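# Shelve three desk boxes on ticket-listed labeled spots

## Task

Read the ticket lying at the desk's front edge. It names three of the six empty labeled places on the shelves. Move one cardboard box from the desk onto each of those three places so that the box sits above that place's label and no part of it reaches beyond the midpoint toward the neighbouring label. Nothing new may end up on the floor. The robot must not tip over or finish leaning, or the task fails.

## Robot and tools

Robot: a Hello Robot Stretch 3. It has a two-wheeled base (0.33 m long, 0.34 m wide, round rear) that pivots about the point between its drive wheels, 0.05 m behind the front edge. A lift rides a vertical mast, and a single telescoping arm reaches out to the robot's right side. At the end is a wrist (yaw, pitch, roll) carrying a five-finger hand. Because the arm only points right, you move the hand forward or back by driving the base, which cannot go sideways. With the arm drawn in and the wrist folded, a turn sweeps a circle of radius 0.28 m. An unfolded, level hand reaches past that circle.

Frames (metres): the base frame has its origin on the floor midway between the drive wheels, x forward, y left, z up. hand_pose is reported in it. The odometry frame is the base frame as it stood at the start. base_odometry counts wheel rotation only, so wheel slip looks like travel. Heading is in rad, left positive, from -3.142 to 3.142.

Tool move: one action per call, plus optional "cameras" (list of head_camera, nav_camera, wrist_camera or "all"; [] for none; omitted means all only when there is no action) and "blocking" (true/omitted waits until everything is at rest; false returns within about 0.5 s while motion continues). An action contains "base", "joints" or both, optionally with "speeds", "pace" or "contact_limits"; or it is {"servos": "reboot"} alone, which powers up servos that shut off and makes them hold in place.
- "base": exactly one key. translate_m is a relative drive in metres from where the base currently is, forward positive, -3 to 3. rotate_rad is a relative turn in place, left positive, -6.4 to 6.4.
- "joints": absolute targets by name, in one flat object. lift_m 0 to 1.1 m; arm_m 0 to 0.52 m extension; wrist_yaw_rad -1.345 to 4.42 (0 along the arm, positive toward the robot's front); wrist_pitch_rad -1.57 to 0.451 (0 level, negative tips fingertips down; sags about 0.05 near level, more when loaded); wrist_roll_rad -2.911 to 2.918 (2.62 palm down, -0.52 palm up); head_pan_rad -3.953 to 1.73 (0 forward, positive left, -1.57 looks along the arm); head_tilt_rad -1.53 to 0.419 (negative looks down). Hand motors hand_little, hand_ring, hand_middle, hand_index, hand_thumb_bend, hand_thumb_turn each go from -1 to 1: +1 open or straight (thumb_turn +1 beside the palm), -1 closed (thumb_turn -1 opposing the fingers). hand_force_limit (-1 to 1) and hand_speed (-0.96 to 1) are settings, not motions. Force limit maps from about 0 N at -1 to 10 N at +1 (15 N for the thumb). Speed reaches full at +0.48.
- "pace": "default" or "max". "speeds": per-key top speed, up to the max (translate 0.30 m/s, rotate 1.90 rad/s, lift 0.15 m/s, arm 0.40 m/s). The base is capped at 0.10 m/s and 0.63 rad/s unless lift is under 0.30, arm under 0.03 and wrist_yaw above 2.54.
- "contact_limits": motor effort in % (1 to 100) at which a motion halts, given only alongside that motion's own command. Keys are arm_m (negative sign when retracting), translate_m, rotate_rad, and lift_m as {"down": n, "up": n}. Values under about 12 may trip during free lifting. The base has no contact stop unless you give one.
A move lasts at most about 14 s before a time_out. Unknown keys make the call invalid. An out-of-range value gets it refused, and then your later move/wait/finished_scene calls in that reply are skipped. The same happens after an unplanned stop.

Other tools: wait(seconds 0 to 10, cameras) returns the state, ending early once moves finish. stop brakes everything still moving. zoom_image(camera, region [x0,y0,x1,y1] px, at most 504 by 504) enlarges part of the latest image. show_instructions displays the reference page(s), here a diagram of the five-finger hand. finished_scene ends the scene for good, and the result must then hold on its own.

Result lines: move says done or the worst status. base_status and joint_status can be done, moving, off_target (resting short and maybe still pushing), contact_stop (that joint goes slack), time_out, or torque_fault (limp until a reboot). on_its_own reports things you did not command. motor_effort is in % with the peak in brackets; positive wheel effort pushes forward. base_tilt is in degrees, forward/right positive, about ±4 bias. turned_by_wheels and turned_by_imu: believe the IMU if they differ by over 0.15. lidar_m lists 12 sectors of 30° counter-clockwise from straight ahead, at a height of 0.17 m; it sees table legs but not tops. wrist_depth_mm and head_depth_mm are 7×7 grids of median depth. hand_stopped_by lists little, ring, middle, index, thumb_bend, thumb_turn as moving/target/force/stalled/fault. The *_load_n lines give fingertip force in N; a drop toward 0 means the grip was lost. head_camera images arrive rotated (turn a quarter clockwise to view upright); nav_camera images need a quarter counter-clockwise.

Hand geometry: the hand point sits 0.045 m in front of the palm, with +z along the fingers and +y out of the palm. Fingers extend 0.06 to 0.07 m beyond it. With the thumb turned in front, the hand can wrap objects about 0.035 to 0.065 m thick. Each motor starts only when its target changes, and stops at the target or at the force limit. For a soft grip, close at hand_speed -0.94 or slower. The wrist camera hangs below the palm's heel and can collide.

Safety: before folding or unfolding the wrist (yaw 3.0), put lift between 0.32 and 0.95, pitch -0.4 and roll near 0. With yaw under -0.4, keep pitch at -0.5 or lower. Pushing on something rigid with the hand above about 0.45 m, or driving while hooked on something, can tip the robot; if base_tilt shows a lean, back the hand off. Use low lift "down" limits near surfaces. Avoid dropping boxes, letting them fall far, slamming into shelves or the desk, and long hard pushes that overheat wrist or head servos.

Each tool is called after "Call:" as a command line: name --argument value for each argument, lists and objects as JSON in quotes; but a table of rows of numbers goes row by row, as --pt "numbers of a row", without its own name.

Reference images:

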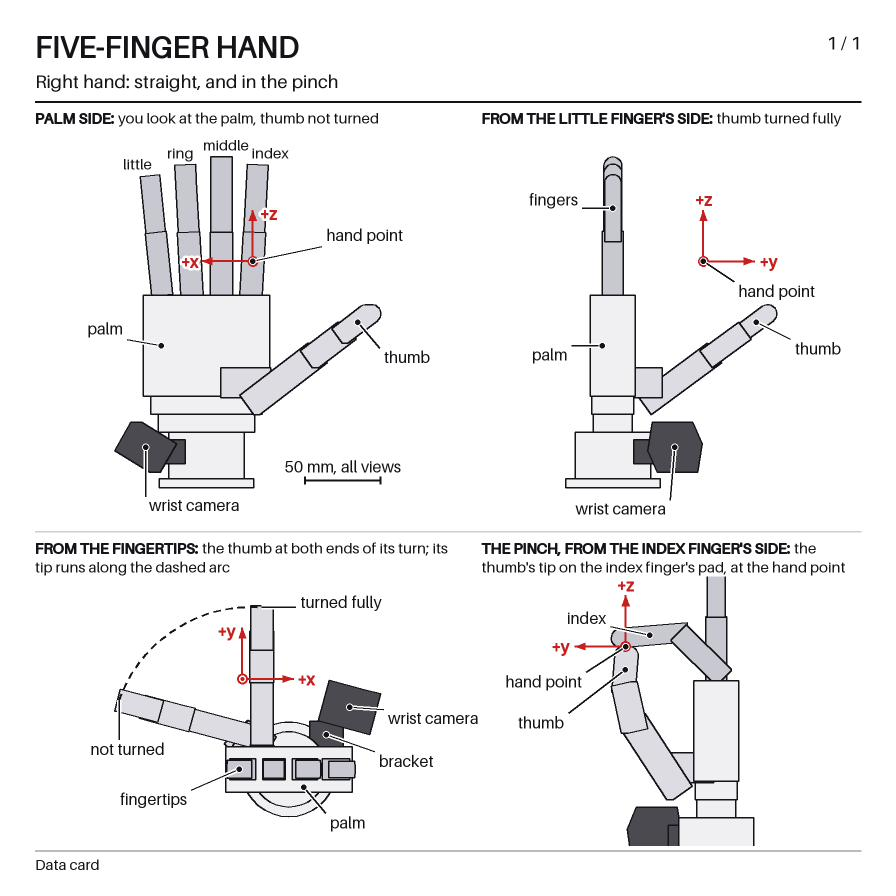

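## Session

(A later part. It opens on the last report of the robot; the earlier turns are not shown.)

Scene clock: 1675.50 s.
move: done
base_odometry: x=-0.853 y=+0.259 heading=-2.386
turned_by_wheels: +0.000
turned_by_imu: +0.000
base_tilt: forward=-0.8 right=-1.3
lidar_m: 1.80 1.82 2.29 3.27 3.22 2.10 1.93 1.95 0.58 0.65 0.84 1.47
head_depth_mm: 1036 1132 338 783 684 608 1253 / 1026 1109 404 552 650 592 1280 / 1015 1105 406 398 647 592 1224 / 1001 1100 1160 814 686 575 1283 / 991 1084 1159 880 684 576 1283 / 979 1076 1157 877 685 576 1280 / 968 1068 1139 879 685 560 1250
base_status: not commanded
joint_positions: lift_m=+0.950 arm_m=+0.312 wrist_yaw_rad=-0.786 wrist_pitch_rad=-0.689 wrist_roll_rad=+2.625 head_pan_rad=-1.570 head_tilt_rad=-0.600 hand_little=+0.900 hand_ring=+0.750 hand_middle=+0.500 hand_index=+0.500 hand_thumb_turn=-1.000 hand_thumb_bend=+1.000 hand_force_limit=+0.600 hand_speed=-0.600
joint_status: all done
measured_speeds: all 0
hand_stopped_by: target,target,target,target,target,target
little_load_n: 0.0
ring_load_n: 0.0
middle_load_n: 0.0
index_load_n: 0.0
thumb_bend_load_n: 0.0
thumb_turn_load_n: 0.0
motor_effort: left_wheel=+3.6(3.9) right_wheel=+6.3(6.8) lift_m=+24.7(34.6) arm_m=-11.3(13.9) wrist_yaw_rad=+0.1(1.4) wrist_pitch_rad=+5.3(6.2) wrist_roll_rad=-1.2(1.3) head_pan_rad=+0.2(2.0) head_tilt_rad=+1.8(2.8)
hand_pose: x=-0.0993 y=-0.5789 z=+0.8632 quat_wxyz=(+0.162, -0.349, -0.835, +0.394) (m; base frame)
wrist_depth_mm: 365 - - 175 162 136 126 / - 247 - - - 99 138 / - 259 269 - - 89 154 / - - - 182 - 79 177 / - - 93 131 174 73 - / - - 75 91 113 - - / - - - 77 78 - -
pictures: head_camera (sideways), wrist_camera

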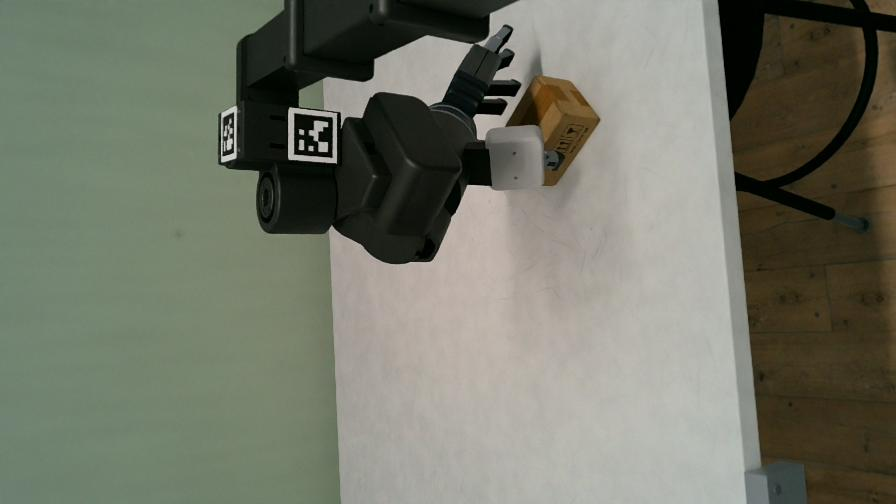

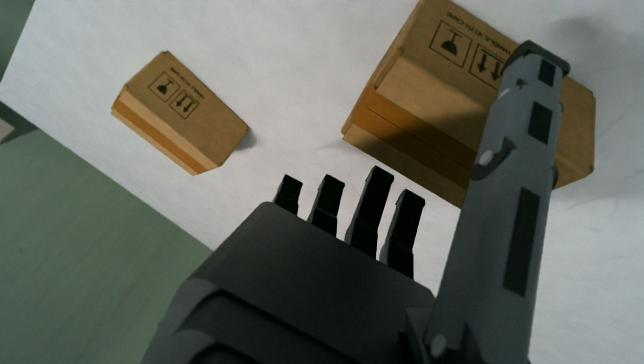

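Call:
move --base '{"translate_m": 0.006}' --joints '{"arm_m": 0.318}'

Call:
move --joints '{"lift_m": 0.93}' --cameras '["wrist_camera", "head_camera"]'

Call:
zoom_image --camera "head_camera" --region '[460, 60, 640, 230]'

Scene clock: 1698.40 s.
move: done
base_odometry: x=-0.857 y=+0.255 heading=-2.386
turned_by_wheels: +0.000
turned_by_imu: -0.001
base_tilt: forward=-0.9 right=-1.2
lidar_m: 1.80 1.82 2.28 3.26 3.22 2.11 1.93 1.95 0.58 0.65 0.83 1.46
head_depth_mm: 1033 1137 340 785 686 609 1252 / 1022 1103 408 556 655 591 1276 / 1011 1103 411 406 665 591 1251 / 1001 1100 1160 812 684 576 1275 / 991 1086 1160 877 687 575 1280 / 980 1074 1155 881 685 575 1276 / 968 1059 1141 880 685 560 1251
base_status: done
joint_positions: lift_m=+0.950 arm_m=+0.318 wrist_yaw_rad=-0.786 wrist_pitch_rad=-0.689 wrist_roll_rad=+2.625 head_pan_rad=-1.570 head_tilt_rad=-0.600 hand_little=+0.900 hand_ring=+0.750 hand_middle=+0.500 hand_index=+0.500 hand_thumb_turn=-1.000 hand_thumb_bend=+1.000 hand_force_limit=+0.600 hand_speed=-0.600
joint_status: all done
measured_speeds: all 0
hand_stopped_by: target,target,target,target,target,target
little_load_n: 0.0
ring_load_n: 0.0
middle_load_n: 0.0
index_load_n: 0.0
thumb_bend_load_n: 0.0
thumb_turn_load_n: 0.0
motor_effort: left_wheel=+4.2(8.3) right_wheel=+6.1(9.4) lift_m=+27.1(27.9) arm_m=+13.6(15.1) wrist_yaw_rad=+0.0(0.6) wrist_pitch_rad=+5.6(5.9) wrist_roll_rad=-1.2(1.3) head_pan_rad=+0.5(1.1) head_tilt_rad=+2.4(2.4)
hand_pose: x=-0.0993 y=-0.5849 z=+0.8632 quat_wxyz=(+0.162, -0.349, -0.835, +0.394) (m; base frame)
wrist_depth_mm: - - - 174 - 136 126 / - 248 - - - 99 138 / - 259 269 - - 88 155 / - - - 182 - 80 177 / - - 93 131 174 73 - / - - 75 91 113 - - / - - - 77 78 - -
pictures: none

Scene clock: 1699.33 s.
move: done
base_odometry: x=-0.857 y=+0.255 heading=-2.386
turned_by_wheels: +0.000
turned_by_imu: +0.000
base_tilt: forward=-0.8 right=-1.2
lidar_m: 1.79 1.81 2.28 3.27 3.22 2.11 1.93 1.95 0.58 0.65 0.83 1.47
head_depth_mm: 1034 1146 355 328 664 608 1253 / 1023 1125 425 566 652 591 1281 / 1012 1116 423 408 644 591 1245 / 1001 1099 1159 783 685 575 1278 / 990 1086 1160 879 685 576 1278 / 979 1075 1153 880 685 574 1283 / 966 1066 1140 878 685 561 1251
base_status: not commanded
joint_positions: lift_m=+0.930 arm_m=+0.318 wrist_yaw_rad=-0.786 wrist_pitch_rad=-0.689 wrist_roll_rad=+2.625 head_pan_rad=-1.570 head_tilt_rad=-0.600 hand_little=+0.900 hand_ring=+0.750 hand_middle=+0.500 hand_index=+0.500 hand_thumb_turn=-1.000 hand_thumb_bend=+1.000 hand_force_limit=+0.600 hand_speed=-0.600
joint_status: all done
measured_speeds: all 0
hand_stopped_by: target,target,target,target,target,target
little_load_n: 0.0
ring_load_n: 0.0
middle_load_n: 0.0
index_load_n: 0.0
thumb_bend_load_n: 0.0
thumb_turn_load_n: 0.0
motor_effort: left_wheel=+4.1(4.3) right_wheel=+5.9(6.2) lift_m=+26.5(27.9) arm_m=+13.3(14.3) wrist_yaw_rad=+0.3(0.8) wrist_pitch_rad=+5.4(6.0) wrist_roll_rad=-1.2(1.3) head_pan_rad=-0.7(1.6) head_tilt_rad=+2.1(2.3)
hand_pose: x=-0.0993 y=-0.5849 z=+0.8432 quat_wxyz=(+0.162, -0.349, -0.835, +0.394) (m; base frame)
wrist_depth_mm: - - 177 154 - 118 109 / - 240 - 183 - 100 118 / - 244 267 - - 89 133 / - 286 - 182 - 80 157 / - - 92 131 173 73 182 / - - 75 91 113 - - / - - - 77 78 - -
pictures: head_camera (sideways), wrist_camera

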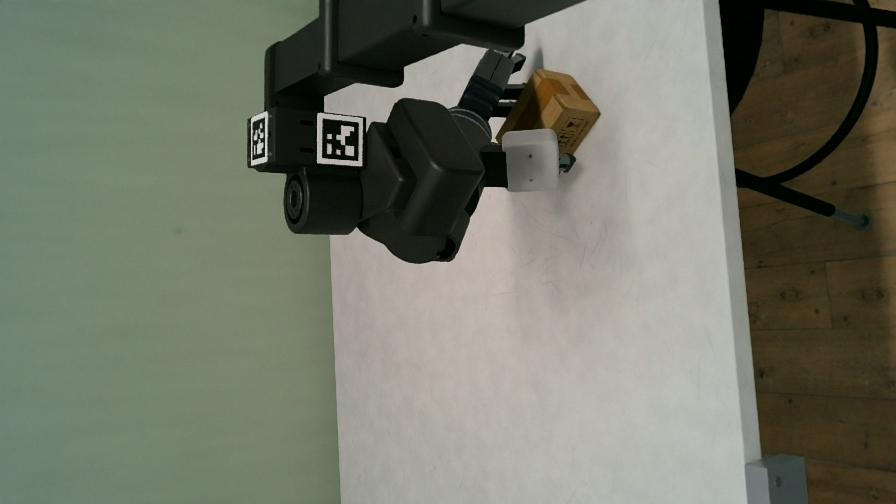

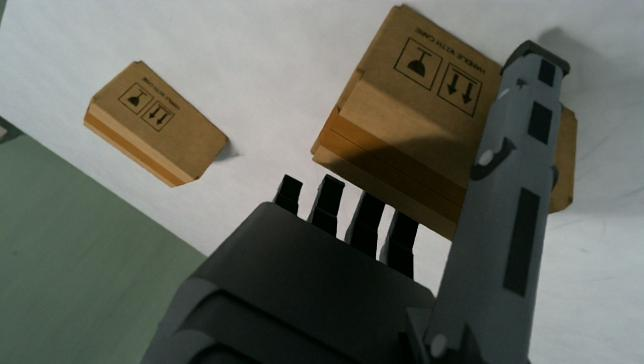

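Scaled by 2.800 from the camera's 896x504 image, which has a finer 1280x720 frame.

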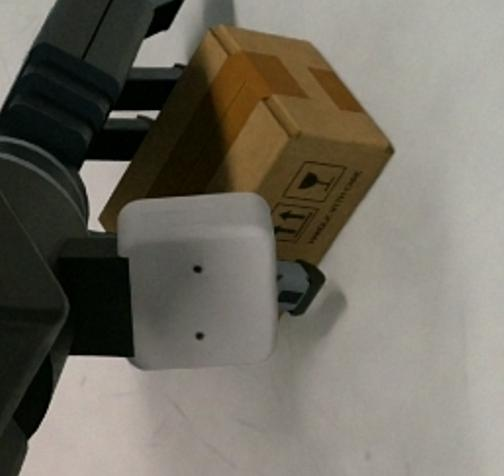

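Call:
move --joints '{"hand_speed": -0.9, "hand_force_limit": -0.2, "hand_index": -0.4, "hand_middle": -0.4}'

Call:
move --joints '{"hand_force_limit": 0.6, "hand_index": -0.6, "hand_middle": -0.6}' --cameras '["head_camera", "wrist_camera"]'

Call:
zoom_image --camera "head_camera" --region '[460, 60, 640, 230]'

Scene clock: 1718.97 s.
move: off_target
base_odometry: x=-0.857 y=+0.255 heading=-2.386
turned_by_wheels: +0.000
turned_by_imu: -0.002
base_tilt: forward=-0.8 right=-1.3
lidar_m: 1.80 1.81 2.28 3.28 3.22 2.11 1.93 1.95 0.58 0.65 0.83 1.46
head_depth_mm: 1036 1145 355 328 664 608 1253 / 1023 1130 425 566 645 591 1275 / 1012 1116 423 408 645 590 1253 / 999 1102 1162 783 685 575 1279 / 989 1090 1160 880 685 575 1280 / 979 1075 1154 879 685 576 1276 / 968 1063 1139 880 685 561 1252
base_status: not commanded
joint_positions: lift_m=+0.930 arm_m=+0.318 wrist_yaw_rad=-0.786 wrist_pitch_rad=-0.689 wrist_roll_rad=+2.625 head_pan_rad=-1.570 head_tilt_rad=-0.600 hand_little=+0.900 hand_ring=+0.750 hand_middle=+0.065 hand_index=+0.037 hand_thumb_turn=-1.000 hand_thumb_bend=+1.000 hand_force_limit=-0.200 hand_speed=-0.900
joint_status: hand_middle off_target (ended at +0.065, target -0.400); hand_index off_target (ended at +0.037, target -0.400); the others done
measured_speeds: all 0
hand_stopped_by: target,target,force,force,target,target
little_load_n: 0.0
ring_load_n: 0.0
middle_load_n: 4.0
index_load_n: 6.5
thumb_bend_load_n: 1.0
thumb_turn_load_n: -0.5
motor_effort: left_wheel=+4.4(4.5) right_wheel=+5.6(6.4) lift_m=+35.0(37.9) arm_m=+8.3(11.2) wrist_yaw_rad=+0.1(0.9) wrist_pitch_rad=+5.2(6.3) wrist_roll_rad=-1.2(1.4) head_pan_rad=+0.1(2.1) head_tilt_rad=+0.9(1.9)
hand_pose: x=-0.0993 y=-0.5849 z=+0.8432 quat_wxyz=(+0.162, -0.349, -0.835, +0.394) (m; base frame)
wrist_depth_mm: - - 177 154 - 117 109 / - 241 - 183 - 100 118 / - 244 267 - - 88 130 / - 287 - - - 79 158 / - - 93 131 161 73 182 / - - 75 91 113 - - / - - - 77 78 - -
pictures: none

Scene clock: 1719.87 s.
move: off_target
base_odometry: x=-0.857 y=+0.255 heading=-2.386
turned_by_wheels: +0.000
turned_by_imu: +0.000
base_tilt: forward=-0.8 right=-1.3
lidar_m: 1.80 1.81 2.28 3.26 3.23 2.11 1.94 1.94 0.58 0.65 0.83 1.46
head_depth_mm: 1035 1145 356 328 662 608 1254 / 1020 1128 425 564 644 591 1282 / 1010 1114 422 409 644 591 1253 / 1000 1102 1165 782 684 575 1281 / 989 1089 1164 880 685 576 1283 / 979 1075 1155 881 685 575 1284 / 968 1062 1145 880 685 561 1255
base_status: not commanded
joint_positions: lift_m=+0.930 arm_m=+0.318 wrist_yaw_rad=-0.786 wrist_pitch_rad=-0.689 wrist_roll_rad=+2.625 head_pan_rad=-1.570 head_tilt_rad=-0.600 hand_little=+0.900 hand_ring=+0.750 hand_middle=+0.051 hand_index=+0.031 hand_thumb_turn=-1.000 hand_thumb_bend=+1.001 hand_force_limit=+0.600 hand_speed=-0.900
joint_status: hand_middle off_target (ended at +0.051, target -0.600); hand_index off_target (ended at +0.031, target -0.600); the others done
measured_speeds: all 0
hand_stopped_by: target,target,force,force,target,target
little_load_n: 0.0
ring_load_n: 0.0
middle_load_n: 9.5
index_load_n: 7.5
thumb_bend_load_n: 2.0
thumb_turn_load_n: 0.0
motor_effort: left_wheel=+4.0(4.4) right_wheel=+6.0(6.4) lift_m=+34.1(35.6) arm_m=+7.0(8.4) wrist_yaw_rad=+0.3(0.7) wrist_pitch_rad=+5.1(6.3) wrist_roll_rad=-1.1(1.3) head_pan_rad=+0.2(1.7) head_tilt_rad=-0.4(2.1)
hand_pose: x=-0.0993 y=-0.5849 z=+0.8432 quat_wxyz=(+0.162, -0.349, -0.835, +0.394) (m; base frame)
wrist_depth_mm: - - 177 154 - 117 109 / - 241 - 185 - 100 118 / - 244 267 - - 88 130 / - 288 - - - 79 157 / - - 93 131 161 73 182 / - - 75 91 113 - - / - - - 77 78 - -
pictures: head_camera (sideways), wrist_camera

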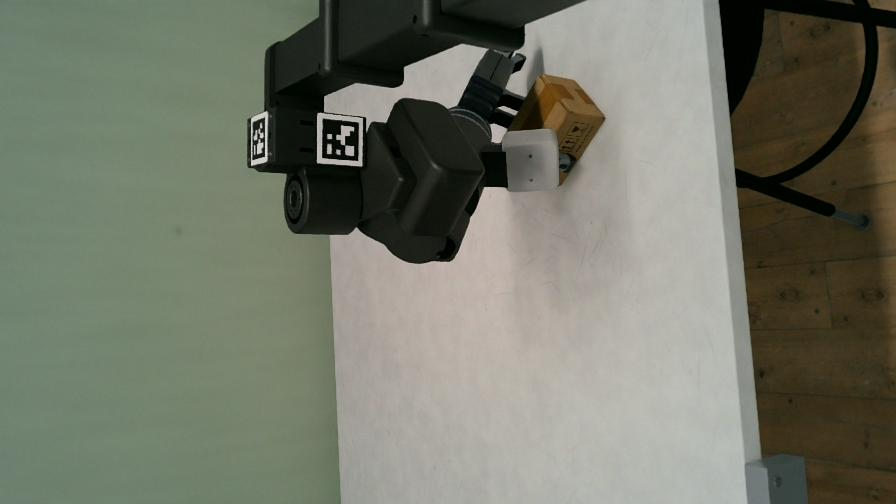

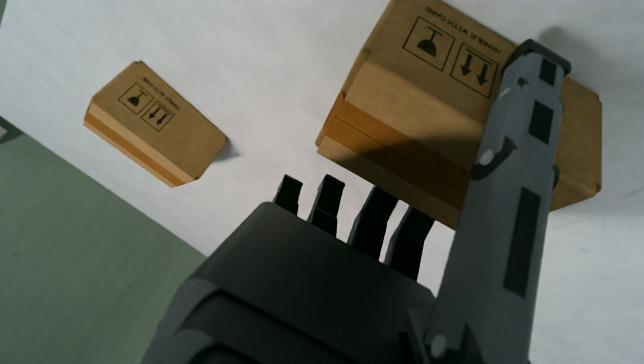

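Scaled by 2.800 from the camera's 896x504 image, which has a finer 1280x720 frame.

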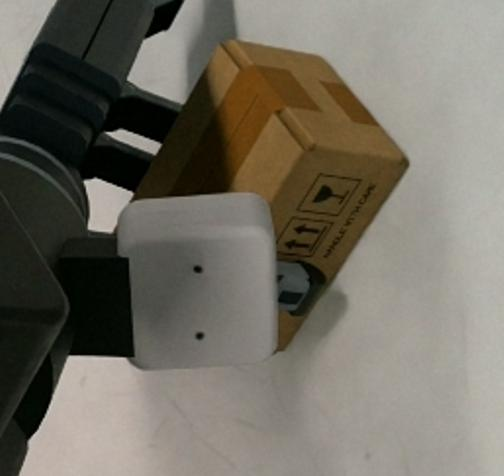

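Call:
move --joints '{"lift_m": 0.96}' --cameras '["head_camera", "wrist_camera"]'

Scene clock: 1723.87 s.
move: done
base_odometry: x=-0.857 y=+0.255 heading=-2.386
turned_by_wheels: +0.000
turned_by_imu: -0.001
base_tilt: forward=-0.8 right=-1.3
lidar_m: 1.80 1.82 2.28 3.26 3.21 2.10 1.93 1.95 0.58 0.65 0.83 1.47
head_depth_mm: 1034 1125 333 784 684 608 1250 / 1022 1086 405 655 636 592 1275 / 1013 1088 402 494 664 592 1254 / 1001 1097 1163 845 686 576 1283 / 987 1086 1161 879 685 576 1283 / 979 1071 1153 880 684 576 1281 / 969 1065 1141 878 684 561 1257
base_status: not commanded
joint_positions: lift_m=+0.960 arm_m=+0.318 wrist_yaw_rad=-0.786 wrist_pitch_rad=-0.691 wrist_roll_rad=+2.625 head_pan_rad=-1.570 head_tilt_rad=-0.600 hand_little=+0.900 hand_ring=+0.750 hand_middle=+0.051 hand_index=+0.031 hand_thumb_turn=-1.000 hand_thumb_bend=+1.001 hand_force_limit=+0.600 hand_speed=-0.900
joint_status: all done
measured_speeds: all 0
hand_stopped_by: target,target,force,force,target,target
little_load_n: 0.0
ring_load_n: 0.0
middle_load_n: 10.0
index_load_n: 7.5
thumb_bend_load_n: 2.0
thumb_turn_load_n: -0.5
motor_effort: left_wheel=+4.2(4.4) right_wheel=+5.7(6.3) lift_m=+37.8(40.4) arm_m=+3.6(5.3) wrist_yaw_rad=+0.0(0.6) wrist_pitch_rad=+5.8(6.2) wrist_roll_rad=-1.2(1.3) head_pan_rad=-1.0(1.7) head_tilt_rad=-0.2(1.2)
hand_pose: x=-0.0990 y=-0.5846 z=+0.8730 quat_wxyz=(+0.162, -0.349, -0.835, +0.394) (m; base frame)
wrist_depth_mm: - - - 186 - 144 134 / - 251 272 - - 100 146 / - 271 274 - - 88 162 / - - - - - 79 183 / - - 95 131 161 73 - / - - 75 91 113 - - / - - - 77 78 - -
pictures: head_camera (sideways), wrist_camera

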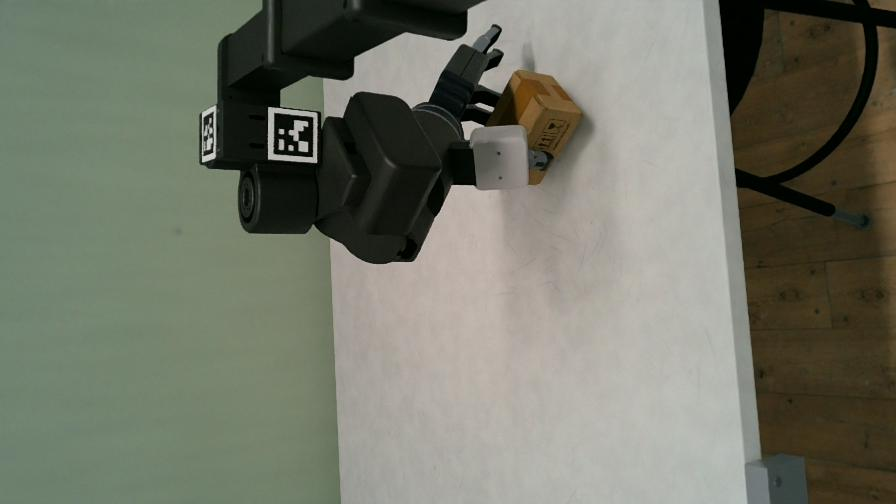

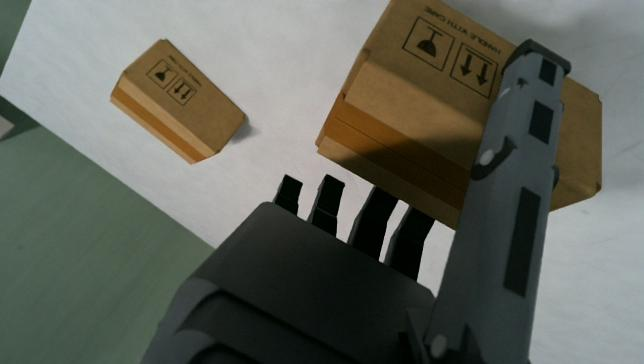

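Call:
move --joints '{"lift_m": 1.03}'

Call:
move --joints '{"arm_m": 0}' --cameras '["wrist_camera"]'

Call:
move --base '{"rotate_rad": 1.45}' --joints '{"wrist_yaw_rad": 0, "head_pan_rad": 0, "head_tilt_rad": -0.3}' --cameras '["nav_camera", "wrist_camera"]'

Scene clock: 1741.00 s.
move: done
base_odometry: x=-0.857 y=+0.255 heading=-2.386
turned_by_wheels: +0.000
turned_by_imu: -0.001
base_tilt: forward=-0.8 right=-1.3
lidar_m: 1.80 1.81 2.28 3.26 3.22 2.11 1.93 1.95 0.58 0.65 0.83 1.47
head_depth_mm: 1008 317 1214 814 685 607 1251 / 986 366 457 588 683 592 1280 / 996 364 366 783 684 591 1251 / 996 1074 1101 877 685 575 1277 / 990 1086 1165 879 685 576 1275 / 978 1073 1155 879 685 576 1276 / 967 1062 1142 879 684 560 1254
base_status: not commanded
joint_positions: lift_m=+1.030 arm_m=+0.318 wrist_yaw_rad=-0.786 wrist_pitch_rad=-0.691 wrist_roll_rad=+2.625 head_pan_rad=-1.570 head_tilt_rad=-0.600 hand_little=+0.900 hand_ring=+0.750 hand_middle=+0.051 hand_index=+0.031 hand_thumb_turn=-1.000 hand_thumb_bend=+1.001 hand_force_limit=+0.600 hand_speed=-0.900
joint_status: all done
measured_speeds: all 0
hand_stopped_by: target,target,force,force,target,target
little_load_n: 0.0
ring_load_n: 0.0
middle_load_n: 9.5
index_load_n: 7.5
thumb_bend_load_n: 1.5
thumb_turn_load_n: 0.0
motor_effort: left_wheel=+4.1(4.5) right_wheel=+6.0(6.2) lift_m=+37.6(42.0) arm_m=+0.5(1.8) wrist_yaw_rad=+0.4(0.8) wrist_pitch_rad=+6.4(6.4) wrist_roll_rad=-1.1(1.3) head_pan_rad=-1.2(2.1) head_tilt_rad=+0.2(1.8)
hand_pose: x=-0.0990 y=-0.5846 z=+0.9429 quat_wxyz=(+0.162, -0.349, -0.835, +0.393) (m; base frame)
wrist_depth_mm: - - 288 - - - 189 / - - 307 - - 99 - / - - - - - 88 - / - - - - - 79 - / - - 95 131 160 73 - / - - 75 91 113 - - / - - - 77 78 - -
pictures: none

Scene clock: 1744.53 s.
move: done
base_odometry: x=-0.857 y=+0.255 heading=-2.386
turned_by_wheels: +0.000
turned_by_imu: -0.001
base_tilt: forward=-0.7 right=-1.3
lidar_m: 1.80 1.81 2.28 3.25 3.22 2.11 1.93 1.95 0.58 0.65 0.83 1.47
head_depth_mm: 1031 1140 1230 - - - - / 1020 1126 1208 - - - - / 1011 1113 1182 - - - - / 1000 1101 1166 880 686 - - / 992 1087 1165 879 686 576 1281 / 978 1079 1158 879 686 576 1281 / 968 1060 1139 880 685 561 1255
base_status: not commanded
joint_positions: lift_m=+1.030 arm_m=+0.002 wrist_yaw_rad=-0.786 wrist_pitch_rad=-0.691 wrist_roll_rad=+2.625 head_pan_rad=-1.570 head_tilt_rad=-0.600 hand_little=+0.900 hand_ring=+0.750 hand_middle=+0.051 hand_index=+0.031 hand_thumb_turn=-1.000 hand_thumb_bend=+1.001 hand_force_limit=+0.600 hand_speed=-0.900
joint_status: all done
joint sent to its limit — arm_m, lower limit.
measured_speeds: all 0
hand_stopped_by: target,target,force,force,target,target
little_load_n: 0.0
ring_load_n: 0.0
middle_load_n: 9.5
index_load_n: 7.5
thumb_bend_load_n: 1.5
thumb_turn_load_n: -0.5
motor_effort: left_wheel=+4.3(4.4) right_wheel=+5.9(6.4) lift_m=+29.6(38.1) arm_m=-14.2(16.3) wrist_yaw_rad=+0.1(0.7) wrist_pitch_rad=+6.1(6.4) wrist_roll_rad=-1.3(1.4) head_pan_rad=-2.7(3.1) head_tilt_rad=-1.4(2.3)
hand_pose: x=-0.0989 y=-0.2690 z=+0.9429 quat_wxyz=(+0.162, -0.349, -0.835, +0.393) (m; base frame)
wrist_depth_mm: - - - - - 929 878 / - - - - - 99 958 / - - - - - 88 - / - - - - - 79 - / - - 94 131 161 73 - / - - 75 91 113 - - / - - - 77 78 - -
pictures: wrist_camera

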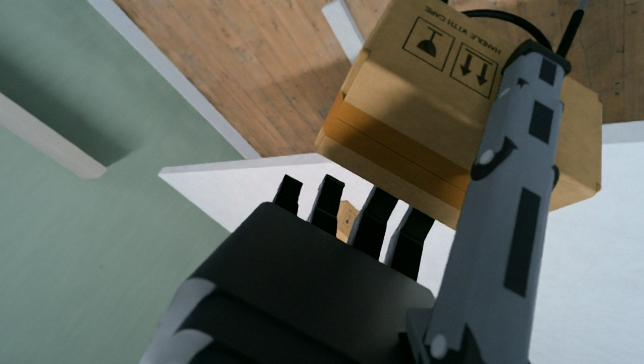

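Scene clock: 1747.93 s.
move: done
base_odometry: x=-0.857 y=+0.255 heading=-0.937
turned_by_wheels: +1.450
turned_by_imu: +1.462
base_tilt: forward=-0.8 right=-1.3
lidar_m: 3.04 3.29 2.25 1.93 1.94 0.58 0.65 0.84 0.83 1.80 1.80 2.10
head_depth_mm: 3262 3290 3378 3274 2901 2091 1619 / 3476 3664 3848 3496 2916 2075 1614 / 3374 3555 3781 3939 2904 2082 1619 / 3293 3454 3651 3793 2897 2078 1618 / 3234 3343 3499 3708 2889 2074 1615 / 3183 3329 3488 3709 2882 2083 1617 / 3109 3297 3441 3621 2872 2085 1610
base_status: done
joint_positions: lift_m=+1.030 arm_m=+0.002 wrist_yaw_rad=-0.001 wrist_pitch_rad=-0.691 wrist_roll_rad=+2.625 head_pan_rad=+0.002 head_tilt_rad=-0.300 hand_little=+0.900 hand_ring=+0.750 hand_middle=+0.051 hand_index=+0.031 hand_thumb_turn=-1.000 hand_thumb_bend=+1.001 hand_force_limit=+0.600 hand_speed=-0.900
joint_status: all done
measured_speeds: all 0
hand_stopped_by: target,target,force,force,target,target
little_load_n: 0.0
ring_load_n: 0.0
middle_load_n: 9.5
index_load_n: 7.5
thumb_bend_load_n: 1.5
thumb_turn_load_n: -0.5
motor_effort: left_wheel=-8.6(11.9) right_wheel=+9.8(13.8) lift_m=+26.0(29.7) arm_m=-12.5(14.7) wrist_yaw_rad=+0.6(3.4) wrist_pitch_rad=+5.8(6.5) wrist_roll_rad=-1.2(1.4) head_pan_rad=-2.9(5.1) head_tilt_rad=+6.6(7.2)
hand_pose: x=+0.0097 y=-0.2882 z=+0.9429 quat_wxyz=(-0.001, -0.003, -0.905, +0.425) (m; base frame)
wrist_depth_mm: - - - - - 943 866 / - - - - - 99 944 / - - - - - 88 - / - - - 197 - 79 - / - - 95 131 161 73 - / - - 75 91 113 - - / - - - 77 78 - -
pictures: nav_camera (sideways), wrist_camera

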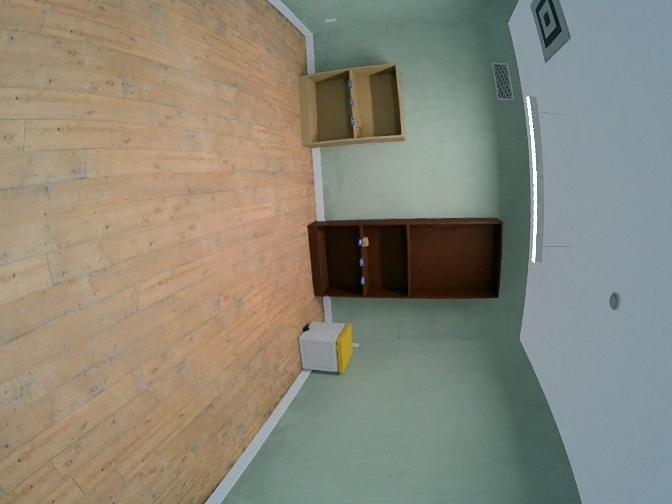

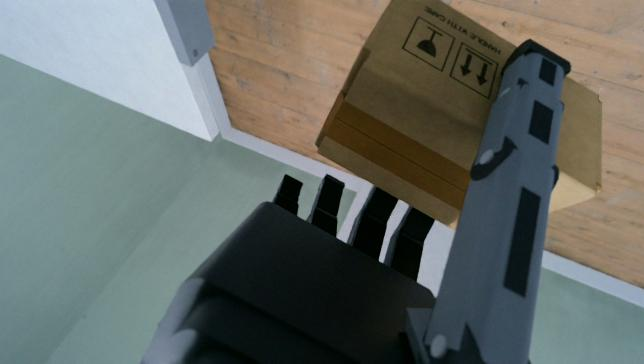

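Call:
move --base '{"translate_m": 1.3}' --joints '{"lift_m": 0.8}'

Call:
move --base '{"translate_m": 1.3}'

Call:
move --base '{"translate_m": 0.2}' --cameras '["nav_camera"]'

Scene clock: 1768.03 s.
move: done
base_odometry: x=-0.087 y=-0.793 heading=-0.937
turned_by_wheels: +0.000
turned_by_imu: -0.005
base_tilt: forward=-0.8 right=-1.2
lidar_m: 2.00 2.17 2.59 2.28 2.28 2.27 1.84 1.97 1.69 1.48 1.48 1.70
head_depth_mm: 2299 2433 2519 2675 2102 1967 1625 / 2258 2363 2507 2650 2743 2079 1618 / 2104 2199 2312 2399 2516 2067 1621 / 2086 2205 2296 2410 2524 2073 1606 / 2056 2136 2241 2344 2457 2069 1615 / 1983 2071 2154 2282 2411 2063 1612 / 1985 2087 2198 2295 2436 2065 1603
base_status: done
joint_positions: lift_m=+0.800 arm_m=+0.002 wrist_yaw_rad=-0.001 wrist_pitch_rad=-0.691 wrist_roll_rad=+2.625 head_pan_rad=+0.000 head_tilt_rad=-0.300 hand_little=+0.900 hand_ring=+0.750 hand_middle=+0.051 hand_index=+0.031 hand_thumb_turn=-1.000 hand_thumb_bend=+1.001 hand_force_limit=+0.600 hand_speed=-0.900
joint_status: all done
measured_speeds: all 0
hand_stopped_by: target,target,force,force,target,target
little_load_n: 0.0
ring_load_n: 0.0
middle_load_n: 9.5
index_load_n: 7.5
thumb_bend_load_n: 1.5
thumb_turn_load_n: -0.5
motor_effort: left_wheel=+5.8(9.6) right_wheel=+3.5(12.4) lift_m=+26.9(29.5) arm_m=-14.1(14.4) wrist_yaw_rad=+0.5(1.1) wrist_pitch_rad=+6.1(6.6) wrist_roll_rad=-1.1(1.4) head_pan_rad=-1.5(3.9) head_tilt_rad=+5.5(6.9)
hand_pose: x=+0.0097 y=-0.2882 z=+0.7129 quat_wxyz=(-0.001, -0.003, -0.905, +0.425) (m; base frame)
wrist_depth_mm: - - - 977 - 731 681 / - - - - - 100 756 / - - - - - 88 811 / - - - 196 - 79 965 / - - 95 131 161 73 - / - - 75 91 113 - - / - - - 77 78 - -
pictures: none

Scene clock: 1782.17 s.
move: done
base_odometry: x=+0.683 y=-1.840 heading=-0.937
turned_by_wheels: +0.000
turned_by_imu: -0.004
base_tilt: forward=-0.9 right=-1.3
lidar_m: 0.91 0.80 1.25 2.07 2.62 3.01 3.23 2.27 1.32 1.13 0.75 0.84
head_depth_mm: 773 799 844 897 1290 1385 1475 / 929 953 984 966 1039 1054 1055 / 937 982 1040 985 1167 1155 1305 / 911 958 1009 985 1128 1153 1270 / 887 933 979 981 1088 1117 954 / 866 908 950 886 1059 1098 955 / 847 883 927 887 1027 1067 886
base_status: done
joint_positions: lift_m=+0.800 arm_m=+0.002 wrist_yaw_rad=-0.001 wrist_pitch_rad=-0.691 wrist_roll_rad=+2.625 head_pan_rad=+0.000 head_tilt_rad=-0.300 hand_little=+0.900 hand_ring=+0.750 hand_middle=+0.051 hand_index=+0.031 hand_thumb_turn=-1.000 hand_thumb_bend=+1.001 hand_force_limit=+0.600 hand_speed=-0.900
joint_status: not commanded
measured_speeds: all 0
hand_stopped_by: target,target,force,force,target,target
little_load_n: 0.0
ring_load_n: 0.0
middle_load_n: 10.0
index_load_n: 8.0
thumb_bend_load_n: 2.0
thumb_turn_load_n: -0.5
motor_effort: left_wheel=+6.5(11.1) right_wheel=+2.9(9.0) lift_m=+27.6(28.5) arm_m=-14.7(15.3) wrist_yaw_rad=+0.4(1.2) wrist_pitch_rad=+5.8(6.6) wrist_roll_rad=-1.2(1.4) head_pan_rad=-2.4(3.8) head_tilt_rad=+4.7(6.8)
hand_pose: x=+0.0097 y=-0.2882 z=+0.7129 quat_wxyz=(-0.001, -0.003, -0.905, +0.425) (m; base frame)
wrist_depth_mm: - - - 992 - 736 680 / - - - - - 99 748 / - - - - - 88 118 / - - - 197 - 79 - / - - 97 131 160 73 624 / - - 75 91 113 - - / - - - 77 78 - -
pictures: none

Scene clock: 1785.30 s.
move: done
base_odometry: x=+0.802 y=-2.001 heading=-0.937
turned_by_wheels: +0.000
turned_by_imu: -0.001
base_tilt: forward=-0.8 right=-1.2
lidar_m: 0.81 0.71 0.66 1.34 2.67 3.08 3.42 2.20 1.26 1.09 0.67 0.71
head_depth_mm: 675 690 707 716 719 759 809 / 766 804 839 818 873 932 875 / 752 791 834 856 929 991 896 / 731 769 809 830 901 960 894 / 711 747 785 816 649 926 892 / 696 728 765 791 650 898 891 / 677 707 746 770 607 871 892
base_status: done
joint_positions: lift_m=+0.800 arm_m=+0.002 wrist_yaw_rad=-0.001 wrist_pitch_rad=-0.691 wrist_roll_rad=+2.625 head_pan_rad=+0.000 head_tilt_rad=-0.300 hand_little=+0.900 hand_ring=+0.750 hand_middle=+0.051 hand_index=+0.031 hand_thumb_turn=-1.000 hand_thumb_bend=+1.001 hand_force_limit=+0.600 hand_speed=-0.900
joint_status: not commanded
measured_speeds: all 0
hand_stopped_by: target,target,force,force,target,target
little_load_n: 0.0
ring_load_n: -0.5
middle_load_n: 9.5
index_load_n: 8.0
thumb_bend_load_n: 2.0
thumb_turn_load_n: -0.5
motor_effort: left_wheel=+4.4(11.1) right_wheel=+5.6(8.7) lift_m=+28.1(28.7) arm_m=-14.8(15.0) wrist_yaw_rad=+0.7(1.0) wrist_pitch_rad=+5.6(6.6) wrist_roll_rad=-1.2(1.3) head_pan_rad=-2.1(3.7) head_tilt_rad=+5.2(6.2)
hand_pose: x=+0.0097 y=-0.2882 z=+0.7129 quat_wxyz=(-0.001, -0.003, -0.905, +0.425) (m; base frame)
wrist_depth_mm: - - - 987 - 742 682 / - - - - - 99 739 / - - - - - 88 - / - - - 196 - 79 621 / - - 95 131 160 73 586 / - - 75 91 113 - - / - - - 77 78 - -
pictures: nav_camera (sideways)

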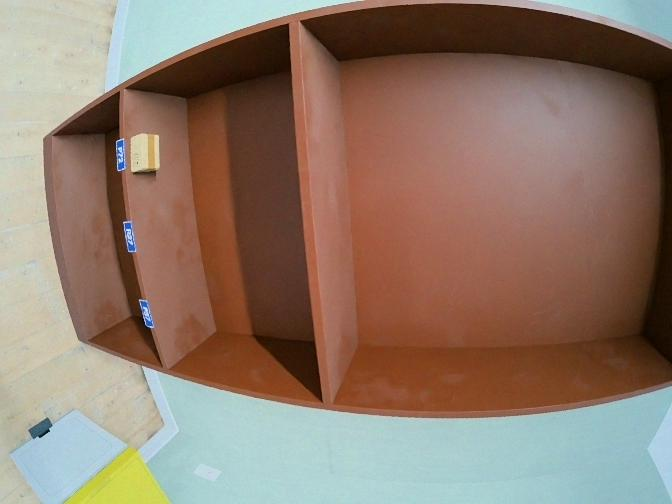

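Call:
move --base '{"rotate_rad": 1.815}' --joints '{"head_pan_rad": -1.57, "head_tilt_rad": -0.6}' --cameras '["head_camera", "nav_camera"]'

Scene clock: 1793.13 s.
move: done
base_odometry: x=+0.802 y=-2.001 heading=+0.878
turned_by_wheels: +1.815
turned_by_imu: +1.830
base_tilt: forward=-0.8 right=-1.2
lidar_m: 2.07 2.75 3.33 3.44 1.58 1.14 0.67 0.69 0.71 0.83 0.66 1.23
head_depth_mm: 699 767 670 964 1014 903 1179 / 696 764 669 959 1014 901 1179 / 694 764 667 953 1016 901 482 / 692 760 629 948 1016 901 1131 / 689 758 629 947 1017 901 1178 / 687 755 628 941 1016 837 1178 / 684 752 629 936 1006 900 1124
base_status: done
joint_positions: lift_m=+0.800 arm_m=+0.002 wrist_yaw_rad=-0.001 wrist_pitch_rad=-0.691 wrist_roll_rad=+2.625 head_pan_rad=-1.571 head_tilt_rad=-0.600 hand_little=+0.900 hand_ring=+0.750 hand_middle=+0.051 hand_index=+0.031 hand_thumb_turn=-1.000 hand_thumb_bend=+1.001 hand_force_limit=+0.600 hand_speed=-0.900
joint_status: all done
measured_speeds: all 0
hand_stopped_by: target,target,force,force,target,target
little_load_n: -0.5
ring_load_n: 0.0
middle_load_n: 9.5
index_load_n: 8.0
thumb_bend_load_n: 2.0
thumb_turn_load_n: -0.5
motor_effort: left_wheel=-8.2(11.9) right_wheel=+8.8(13.9) lift_m=+27.9(29.4) arm_m=-14.4(15.5) wrist_yaw_rad=+0.2(1.2) wrist_pitch_rad=+6.1(6.5) wrist_roll_rad=-1.2(1.3) head_pan_rad=+2.4(7.2) head_tilt_rad=-3.6(4.9)
hand_pose: x=+0.0097 y=-0.2882 z=+0.7129 quat_wxyz=(-0.001, -0.003, -0.905, +0.425) (m; base frame)
wrist_depth_mm: - 532 764 861 - 723 673 / 443 490 824 885 - 100 730 / 455 576 501 - - 88 836 / 500 653 649 202 - 79 954 / 550 619 97 131 160 73 565 / 548 - 75 91 113 459 477 / 525 - - 77 78 483 444
pictures: head_camera (sideways), nav_camera (sideways)

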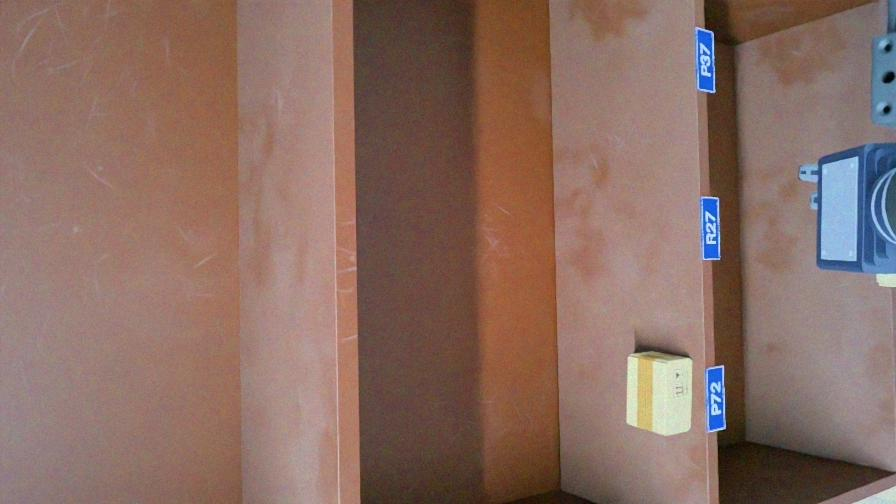

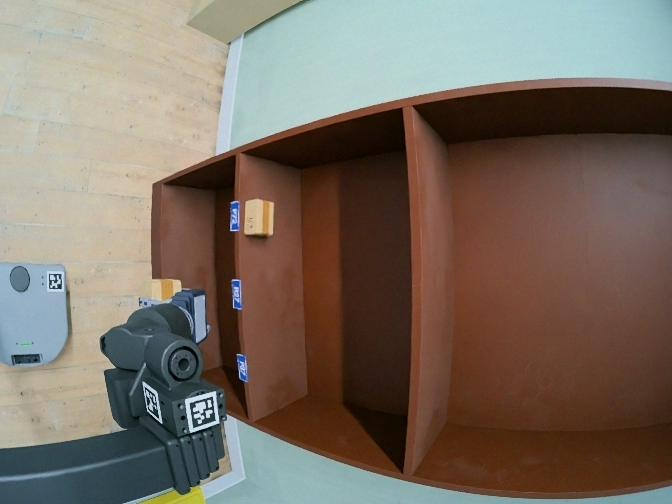

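Call:
move --base '{"rotate_rad": 0.035}'

Call:
move --base '{"translate_m": -0.03}' --cameras '["head_camera"]'

Scene clock: 1807.60 s.
move: done
base_odometry: x=+0.802 y=-2.001 heading=+0.912
turned_by_wheels: +0.035
turned_by_imu: +0.034
base_tilt: forward=-0.8 right=-1.2
lidar_m: 2.67 2.77 3.32 3.42 1.53 1.13 0.67 0.70 0.71 0.83 0.66 1.27
head_depth_mm: 691 760 629 950 1017 901 1181 / 690 761 628 947 1013 900 1174 / 690 760 627 947 1016 905 482 / 692 760 629 951 1018 902 1129 / 689 760 628 949 1015 901 1180 / 692 761 627 949 1018 853 1180 / 691 758 628 933 983 903 1129
base_status: done
joint_positions: lift_m=+0.800 arm_m=+0.002 wrist_yaw_rad=-0.001 wrist_pitch_rad=-0.691 wrist_roll_rad=+2.625 head_pan_rad=-1.570 head_tilt_rad=-0.600 hand_little=+0.900 hand_ring=+0.750 hand_middle=+0.051 hand_index=+0.031 hand_thumb_turn=-1.000 hand_thumb_bend=+1.001 hand_force_limit=+0.600 hand_speed=-0.900
joint_status: not commanded
measured_speeds: all 0
hand_stopped_by: target,target,force,force,target,target
little_load_n: 0.0
ring_load_n: 0.0
middle_load_n: 10.0
index_load_n: 7.5
thumb_bend_load_n: 2.0
thumb_turn_load_n: -0.5
motor_effort: left_wheel=-7.9(12.1) right_wheel=+8.1(12.6) lift_m=+29.1(29.5) arm_m=-13.8(14.1) wrist_yaw_rad=+0.4(0.8) wrist_pitch_rad=+5.7(6.2) wrist_roll_rad=-1.3(1.3) head_pan_rad=+1.2(3.7) head_tilt_rad=-3.9(4.4)
hand_pose: x=+0.0097 y=-0.2882 z=+0.7129 quat_wxyz=(-0.001, -0.003, -0.905, +0.425) (m; base frame)
wrist_depth_mm: - 534 819 852 - 724 684 / 439 490 804 856 - 99 741 / 483 599 497 - - 88 829 / 534 652 649 202 - 79 941 / 576 608 97 131 161 73 - / 546 - 75 91 113 474 - / 523 - - 77 78 452 -
pictures: none

Scene clock: 1808.90 s.
move: done
base_odometry: x=+0.784 y=-2.025 heading=+0.912
turned_by_wheels: +0.000
turned_by_imu: +0.000
base_tilt: forward=-0.9 right=-1.2
lidar_m: 2.70 2.81 3.71 3.44 1.49 1.09 0.64 0.67 0.69 0.83 0.67 1.26
head_depth_mm: 691 758 630 950 1015 901 1178 / 690 760 669 949 1016 901 1178 / 691 761 668 949 1014 905 481 / 693 760 668 950 1018 904 1128 / 692 761 668 951 1017 901 1181 / 690 760 669 949 1019 847 1181 / 691 760 669 948 1013 901 1127
base_status: done
joint_positions: lift_m=+0.800 arm_m=+0.002 wrist_yaw_rad=-0.001 wrist_pitch_rad=-0.691 wrist_roll_rad=+2.625 head_pan_rad=-1.570 head_tilt_rad=-0.600 hand_little=+0.900 hand_ring=+0.750 hand_middle=+0.051 hand_index=+0.031 hand_thumb_turn=-1.000 hand_thumb_bend=+1.001 hand_force_limit=+0.600 hand_speed=-0.900
joint_status: not commanded
measured_speeds: all 0
hand_stopped_by: target,target,force,force,target,target
little_load_n: 0.0
ring_load_n: 0.0
middle_load_n: 10.0
index_load_n: 7.5
thumb_bend_load_n: 1.5
thumb_turn_load_n: -0.5
motor_effort: left_wheel=-6.9(10.6) right_wheel=-0.6(6.2) lift_m=+29.3(30.0) arm_m=-13.6(14.1) wrist_yaw_rad=+0.2(0.8) wrist_pitch_rad=+6.3(6.3) wrist_roll_rad=-1.3(1.3) head_pan_rad=+2.5(3.8) head_tilt_rad=-3.1(4.5)
hand_pose: x=+0.0097 y=-0.2882 z=+0.7129 quat_wxyz=(-0.001, -0.003, -0.905, +0.425) (m; base frame)
wrist_depth_mm: - 513 757 855 - 728 684 / 428 483 798 861 - 99 747 / 445 570 502 - - 88 825 / 493 641 650 202 - 79 939 / 558 614 97 131 161 73 - / 543 - 75 91 113 474 507 / 521 - - 77 78 491 460
pictures: head_camera (sideways)

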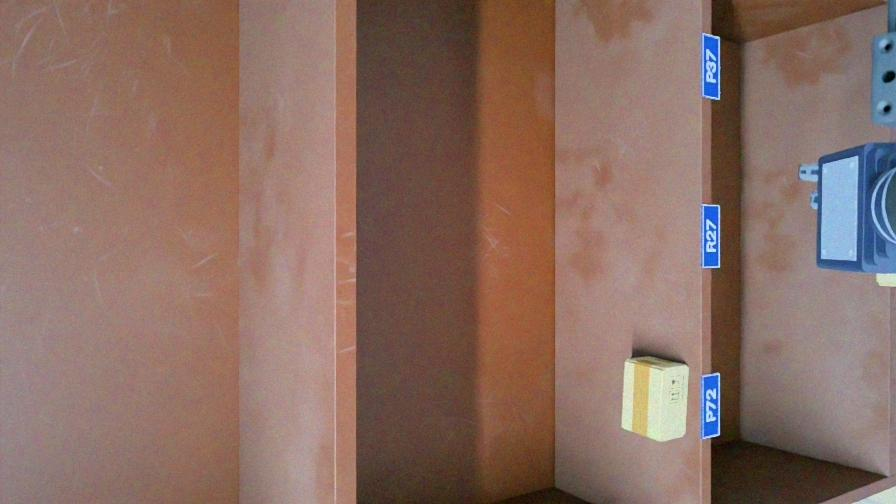

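Call:
move --joints '{"arm_m": 0.347}'

Call:
move --joints '{"lift_m": 0.72}' --cameras '["head_camera", "wrist_camera"]'

Scene clock: 1817.77 s.
move: done
base_odometry: x=+0.784 y=-2.025 heading=+0.912
turned_by_wheels: +0.000
turned_by_imu: -0.002
base_tilt: forward=-0.8 right=-1.2
lidar_m: 2.70 2.81 3.69 3.42 1.48 1.09 0.64 0.67 0.69 0.83 0.67 1.27
head_depth_mm: 692 758 628 934 405 327 312 / 691 760 668 537 520 901 1180 / 691 760 670 523 635 901 1176 / 692 758 669 930 775 900 1182 / 693 761 667 949 1013 900 1181 / 692 762 668 951 1016 847 1180 / 690 759 668 951 1017 899 1129
base_status: not commanded
joint_positions: lift_m=+0.800 arm_m=+0.347 wrist_yaw_rad=-0.001 wrist_pitch_rad=-0.692 wrist_roll_rad=+2.625 head_pan_rad=-1.570 head_tilt_rad=-0.600 hand_little=+0.900 hand_ring=+0.750 hand_middle=+0.051 hand_index=+0.031 hand_thumb_turn=-1.000 hand_thumb_bend=+1.001 hand_force_limit=+0.600 hand_speed=-0.900
joint_status: all done
measured_speeds: all 0
hand_stopped_by: target,target,force,force,target,target
little_load_n: 0.0
ring_load_n: 0.0
middle_load_n: 9.5
index_load_n: 7.5
thumb_bend_load_n: 1.5
thumb_turn_load_n: -0.5
motor_effort: left_wheel=-6.8(6.9) right_wheel=-0.7(1.2) lift_m=+29.8(30.7) arm_m=+14.5(17.2) wrist_yaw_rad=+0.1(0.9) wrist_pitch_rad=+6.3(6.7) wrist_roll_rad=-1.3(1.4) head_pan_rad=+2.5(3.9) head_tilt_rad=-1.8(4.3)
hand_pose: x=+0.0097 y=-0.6326 z=+0.7128 quat_wxyz=(-0.001, -0.003, -0.905, +0.425) (m; base frame)
wrist_depth_mm: 353 369 317 276 - 210 194 / 335 360 372 331 - 100 212 / 313 333 358 - - 88 234 / 293 311 333 357 - 79 273 / 277 293 99 131 161 73 330 / 262 274 75 91 113 370 386 / 249 - - 77 78 348 369
pictures: none

Scene clock: 1819.33 s.
move: done
base_odometry: x=+0.784 y=-2.025 heading=+0.912
turned_by_wheels: +0.000
turned_by_imu: +0.000
base_tilt: forward=-0.8 right=-1.2
lidar_m: 2.70 2.81 3.70 3.42 1.49 1.09 0.64 0.67 0.69 0.83 0.67 1.27
head_depth_mm: 691 760 629 947 1014 437 349 / 693 761 668 932 535 461 1157 / 691 761 667 933 565 854 1178 / 691 760 667 951 871 851 1180 / 692 760 668 950 1015 901 1176 / 693 760 667 949 1015 851 1178 / 690 761 668 949 1018 900 1128
base_status: not commanded
joint_positions: lift_m=+0.720 arm_m=+0.347 wrist_yaw_rad=-0.001 wrist_pitch_rad=-0.693 wrist_roll_rad=+2.625 head_pan_rad=-1.570 head_tilt_rad=-0.600 hand_little=+0.900 hand_ring=+0.750 hand_middle=+0.051 hand_index=+0.031 hand_thumb_turn=-1.000 hand_thumb_bend=+1.001 hand_force_limit=+0.600 hand_speed=-0.900
joint_status: all done
measured_speeds: all 0
hand_stopped_by: target,target,force,force,target,target
little_load_n: 0.0
ring_load_n: 0.0
middle_load_n: 10.0
index_load_n: 7.5
thumb_bend_load_n: 1.5
thumb_turn_load_n: -0.5
motor_effort: left_wheel=-6.9(7.0) right_wheel=-1.1(1.1) lift_m=+25.4(29.1) arm_m=+13.0(14.7) wrist_yaw_rad=+0.1(0.9) wrist_pitch_rad=+6.0(6.7) wrist_roll_rad=-1.3(1.4) head_pan_rad=+2.1(3.0) head_tilt_rad=-2.8(4.3)
hand_pose: x=+0.0097 y=-0.6325 z=+0.6327 quat_wxyz=(-0.001, -0.003, -0.905, +0.425) (m; base frame)
wrist_depth_mm: 300 247 208 180 - 137 127 / 333 307 248 216 - 99 138 / 314 333 313 266 - 88 154 / 293 312 333 298 - 79 176 / 276 293 99 131 160 73 216 / 262 274 75 91 113 269 263 / 249 - - 77 78 346 332
pictures: head_camera (sideways), wrist_camera

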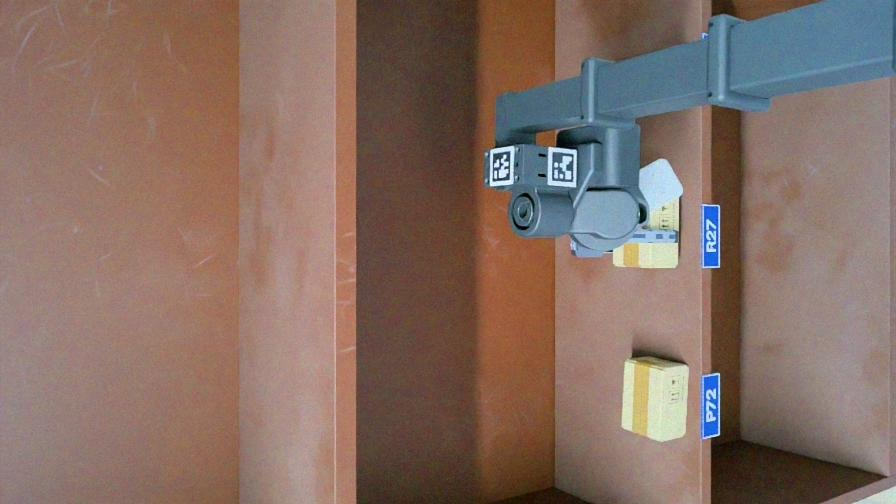

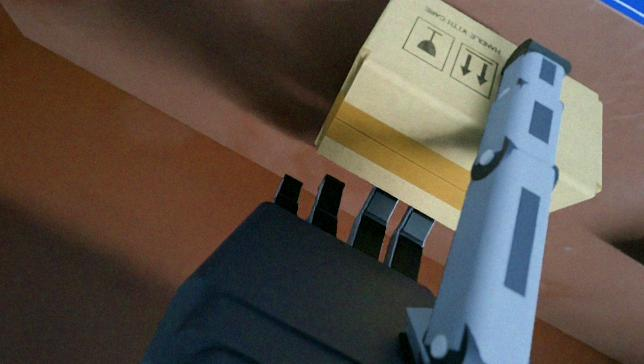

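Call:
move --joints '{"lift_m": 0.665}' --speeds '{"lift_m": 0.025}' --contact_limits '{"lift_m": {"down": 12}}'

Scene clock: 1825.17 s.
move: contact_stop
base_odometry: x=+0.784 y=-2.025 heading=+0.912
turned_by_wheels: +0.000
turned_by_imu: -0.001
base_tilt: forward=-0.8 right=-1.3
lidar_m: 2.70 2.81 3.70 3.42 1.48 1.09 0.64 0.67 0.69 0.83 0.67 1.27
head_depth_mm: 691 758 630 951 1015 878 397 / 693 761 629 950 599 487 1106 / 691 761 669 949 595 837 1179 / 693 761 668 951 987 854 1181 / 692 761 669 949 1014 901 1182 / 694 761 669 950 1018 849 1183 / 692 762 669 953 1016 903 1131
base_status: not commanded
joint_positions: lift_m=+0.680 arm_m=+0.347 wrist_yaw_rad=+0.000 wrist_pitch_rad=-0.645 wrist_roll_rad=+2.625 head_pan_rad=-1.570 head_tilt_rad=-0.600 hand_little=+0.900 hand_ring=+0.750 hand_middle=+0.049 hand_index=+0.030 hand_thumb_turn=-1.000 hand_thumb_bend=+1.000 hand_force_limit=+0.600 hand_speed=-0.900
joint_status: lift_m contact_stop (moved -0.040 of -0.055)
measured_speeds: translate_m=+0.000 rotate_rad=+0.000 lift_m=+0.003 arm_m=+0.000 wrist_yaw_rad=+0.010 wrist_pitch_rad=+0.000 wrist_roll_rad=+0.000 head_pan_rad=+0.000 head_tilt_rad=+0.000
hand_stopped_by: target,target,force,force,target,target
little_load_n: 0.0
ring_load_n: 0.0
middle_load_n: -1.0
index_load_n: 1.5
thumb_bend_load_n: 1.0
thumb_turn_load_n: 1.5
on_its_own: lift_m is slack since a contact_stop (your +0.665 is given up)
motor_effort: left_wheel=-3.1(6.8) right_wheel=-0.6(1.0) lift_m=+26.1(28.5) arm_m=+10.1(11.8) wrist_yaw_rad=-1.2(1.2) wrist_pitch_rad=-3.0(6.6) wrist_roll_rad=-1.3(1.4) head_pan_rad=+0.9(3.2) head_tilt_rad=-2.7(4.0)
contact_limits: lift_m down 12 (down: maximum 72; up: maximum 65)
hand_pose: x=+0.0099 y=-0.6432 z=+0.5993 quat_wxyz=(-0.001, -0.003, -0.895, +0.446) (m; base frame)
wrist_depth_mm: 248 199 165 141 - 108 98 / 315 256 202 171 - 100 108 / 301 317 261 - - 88 118 / 286 303 314 195 - 79 141 / 271 287 99 131 158 73 172 / 259 269 75 91 115 220 213 / 247 - - 77 78 330 279
pictures: none


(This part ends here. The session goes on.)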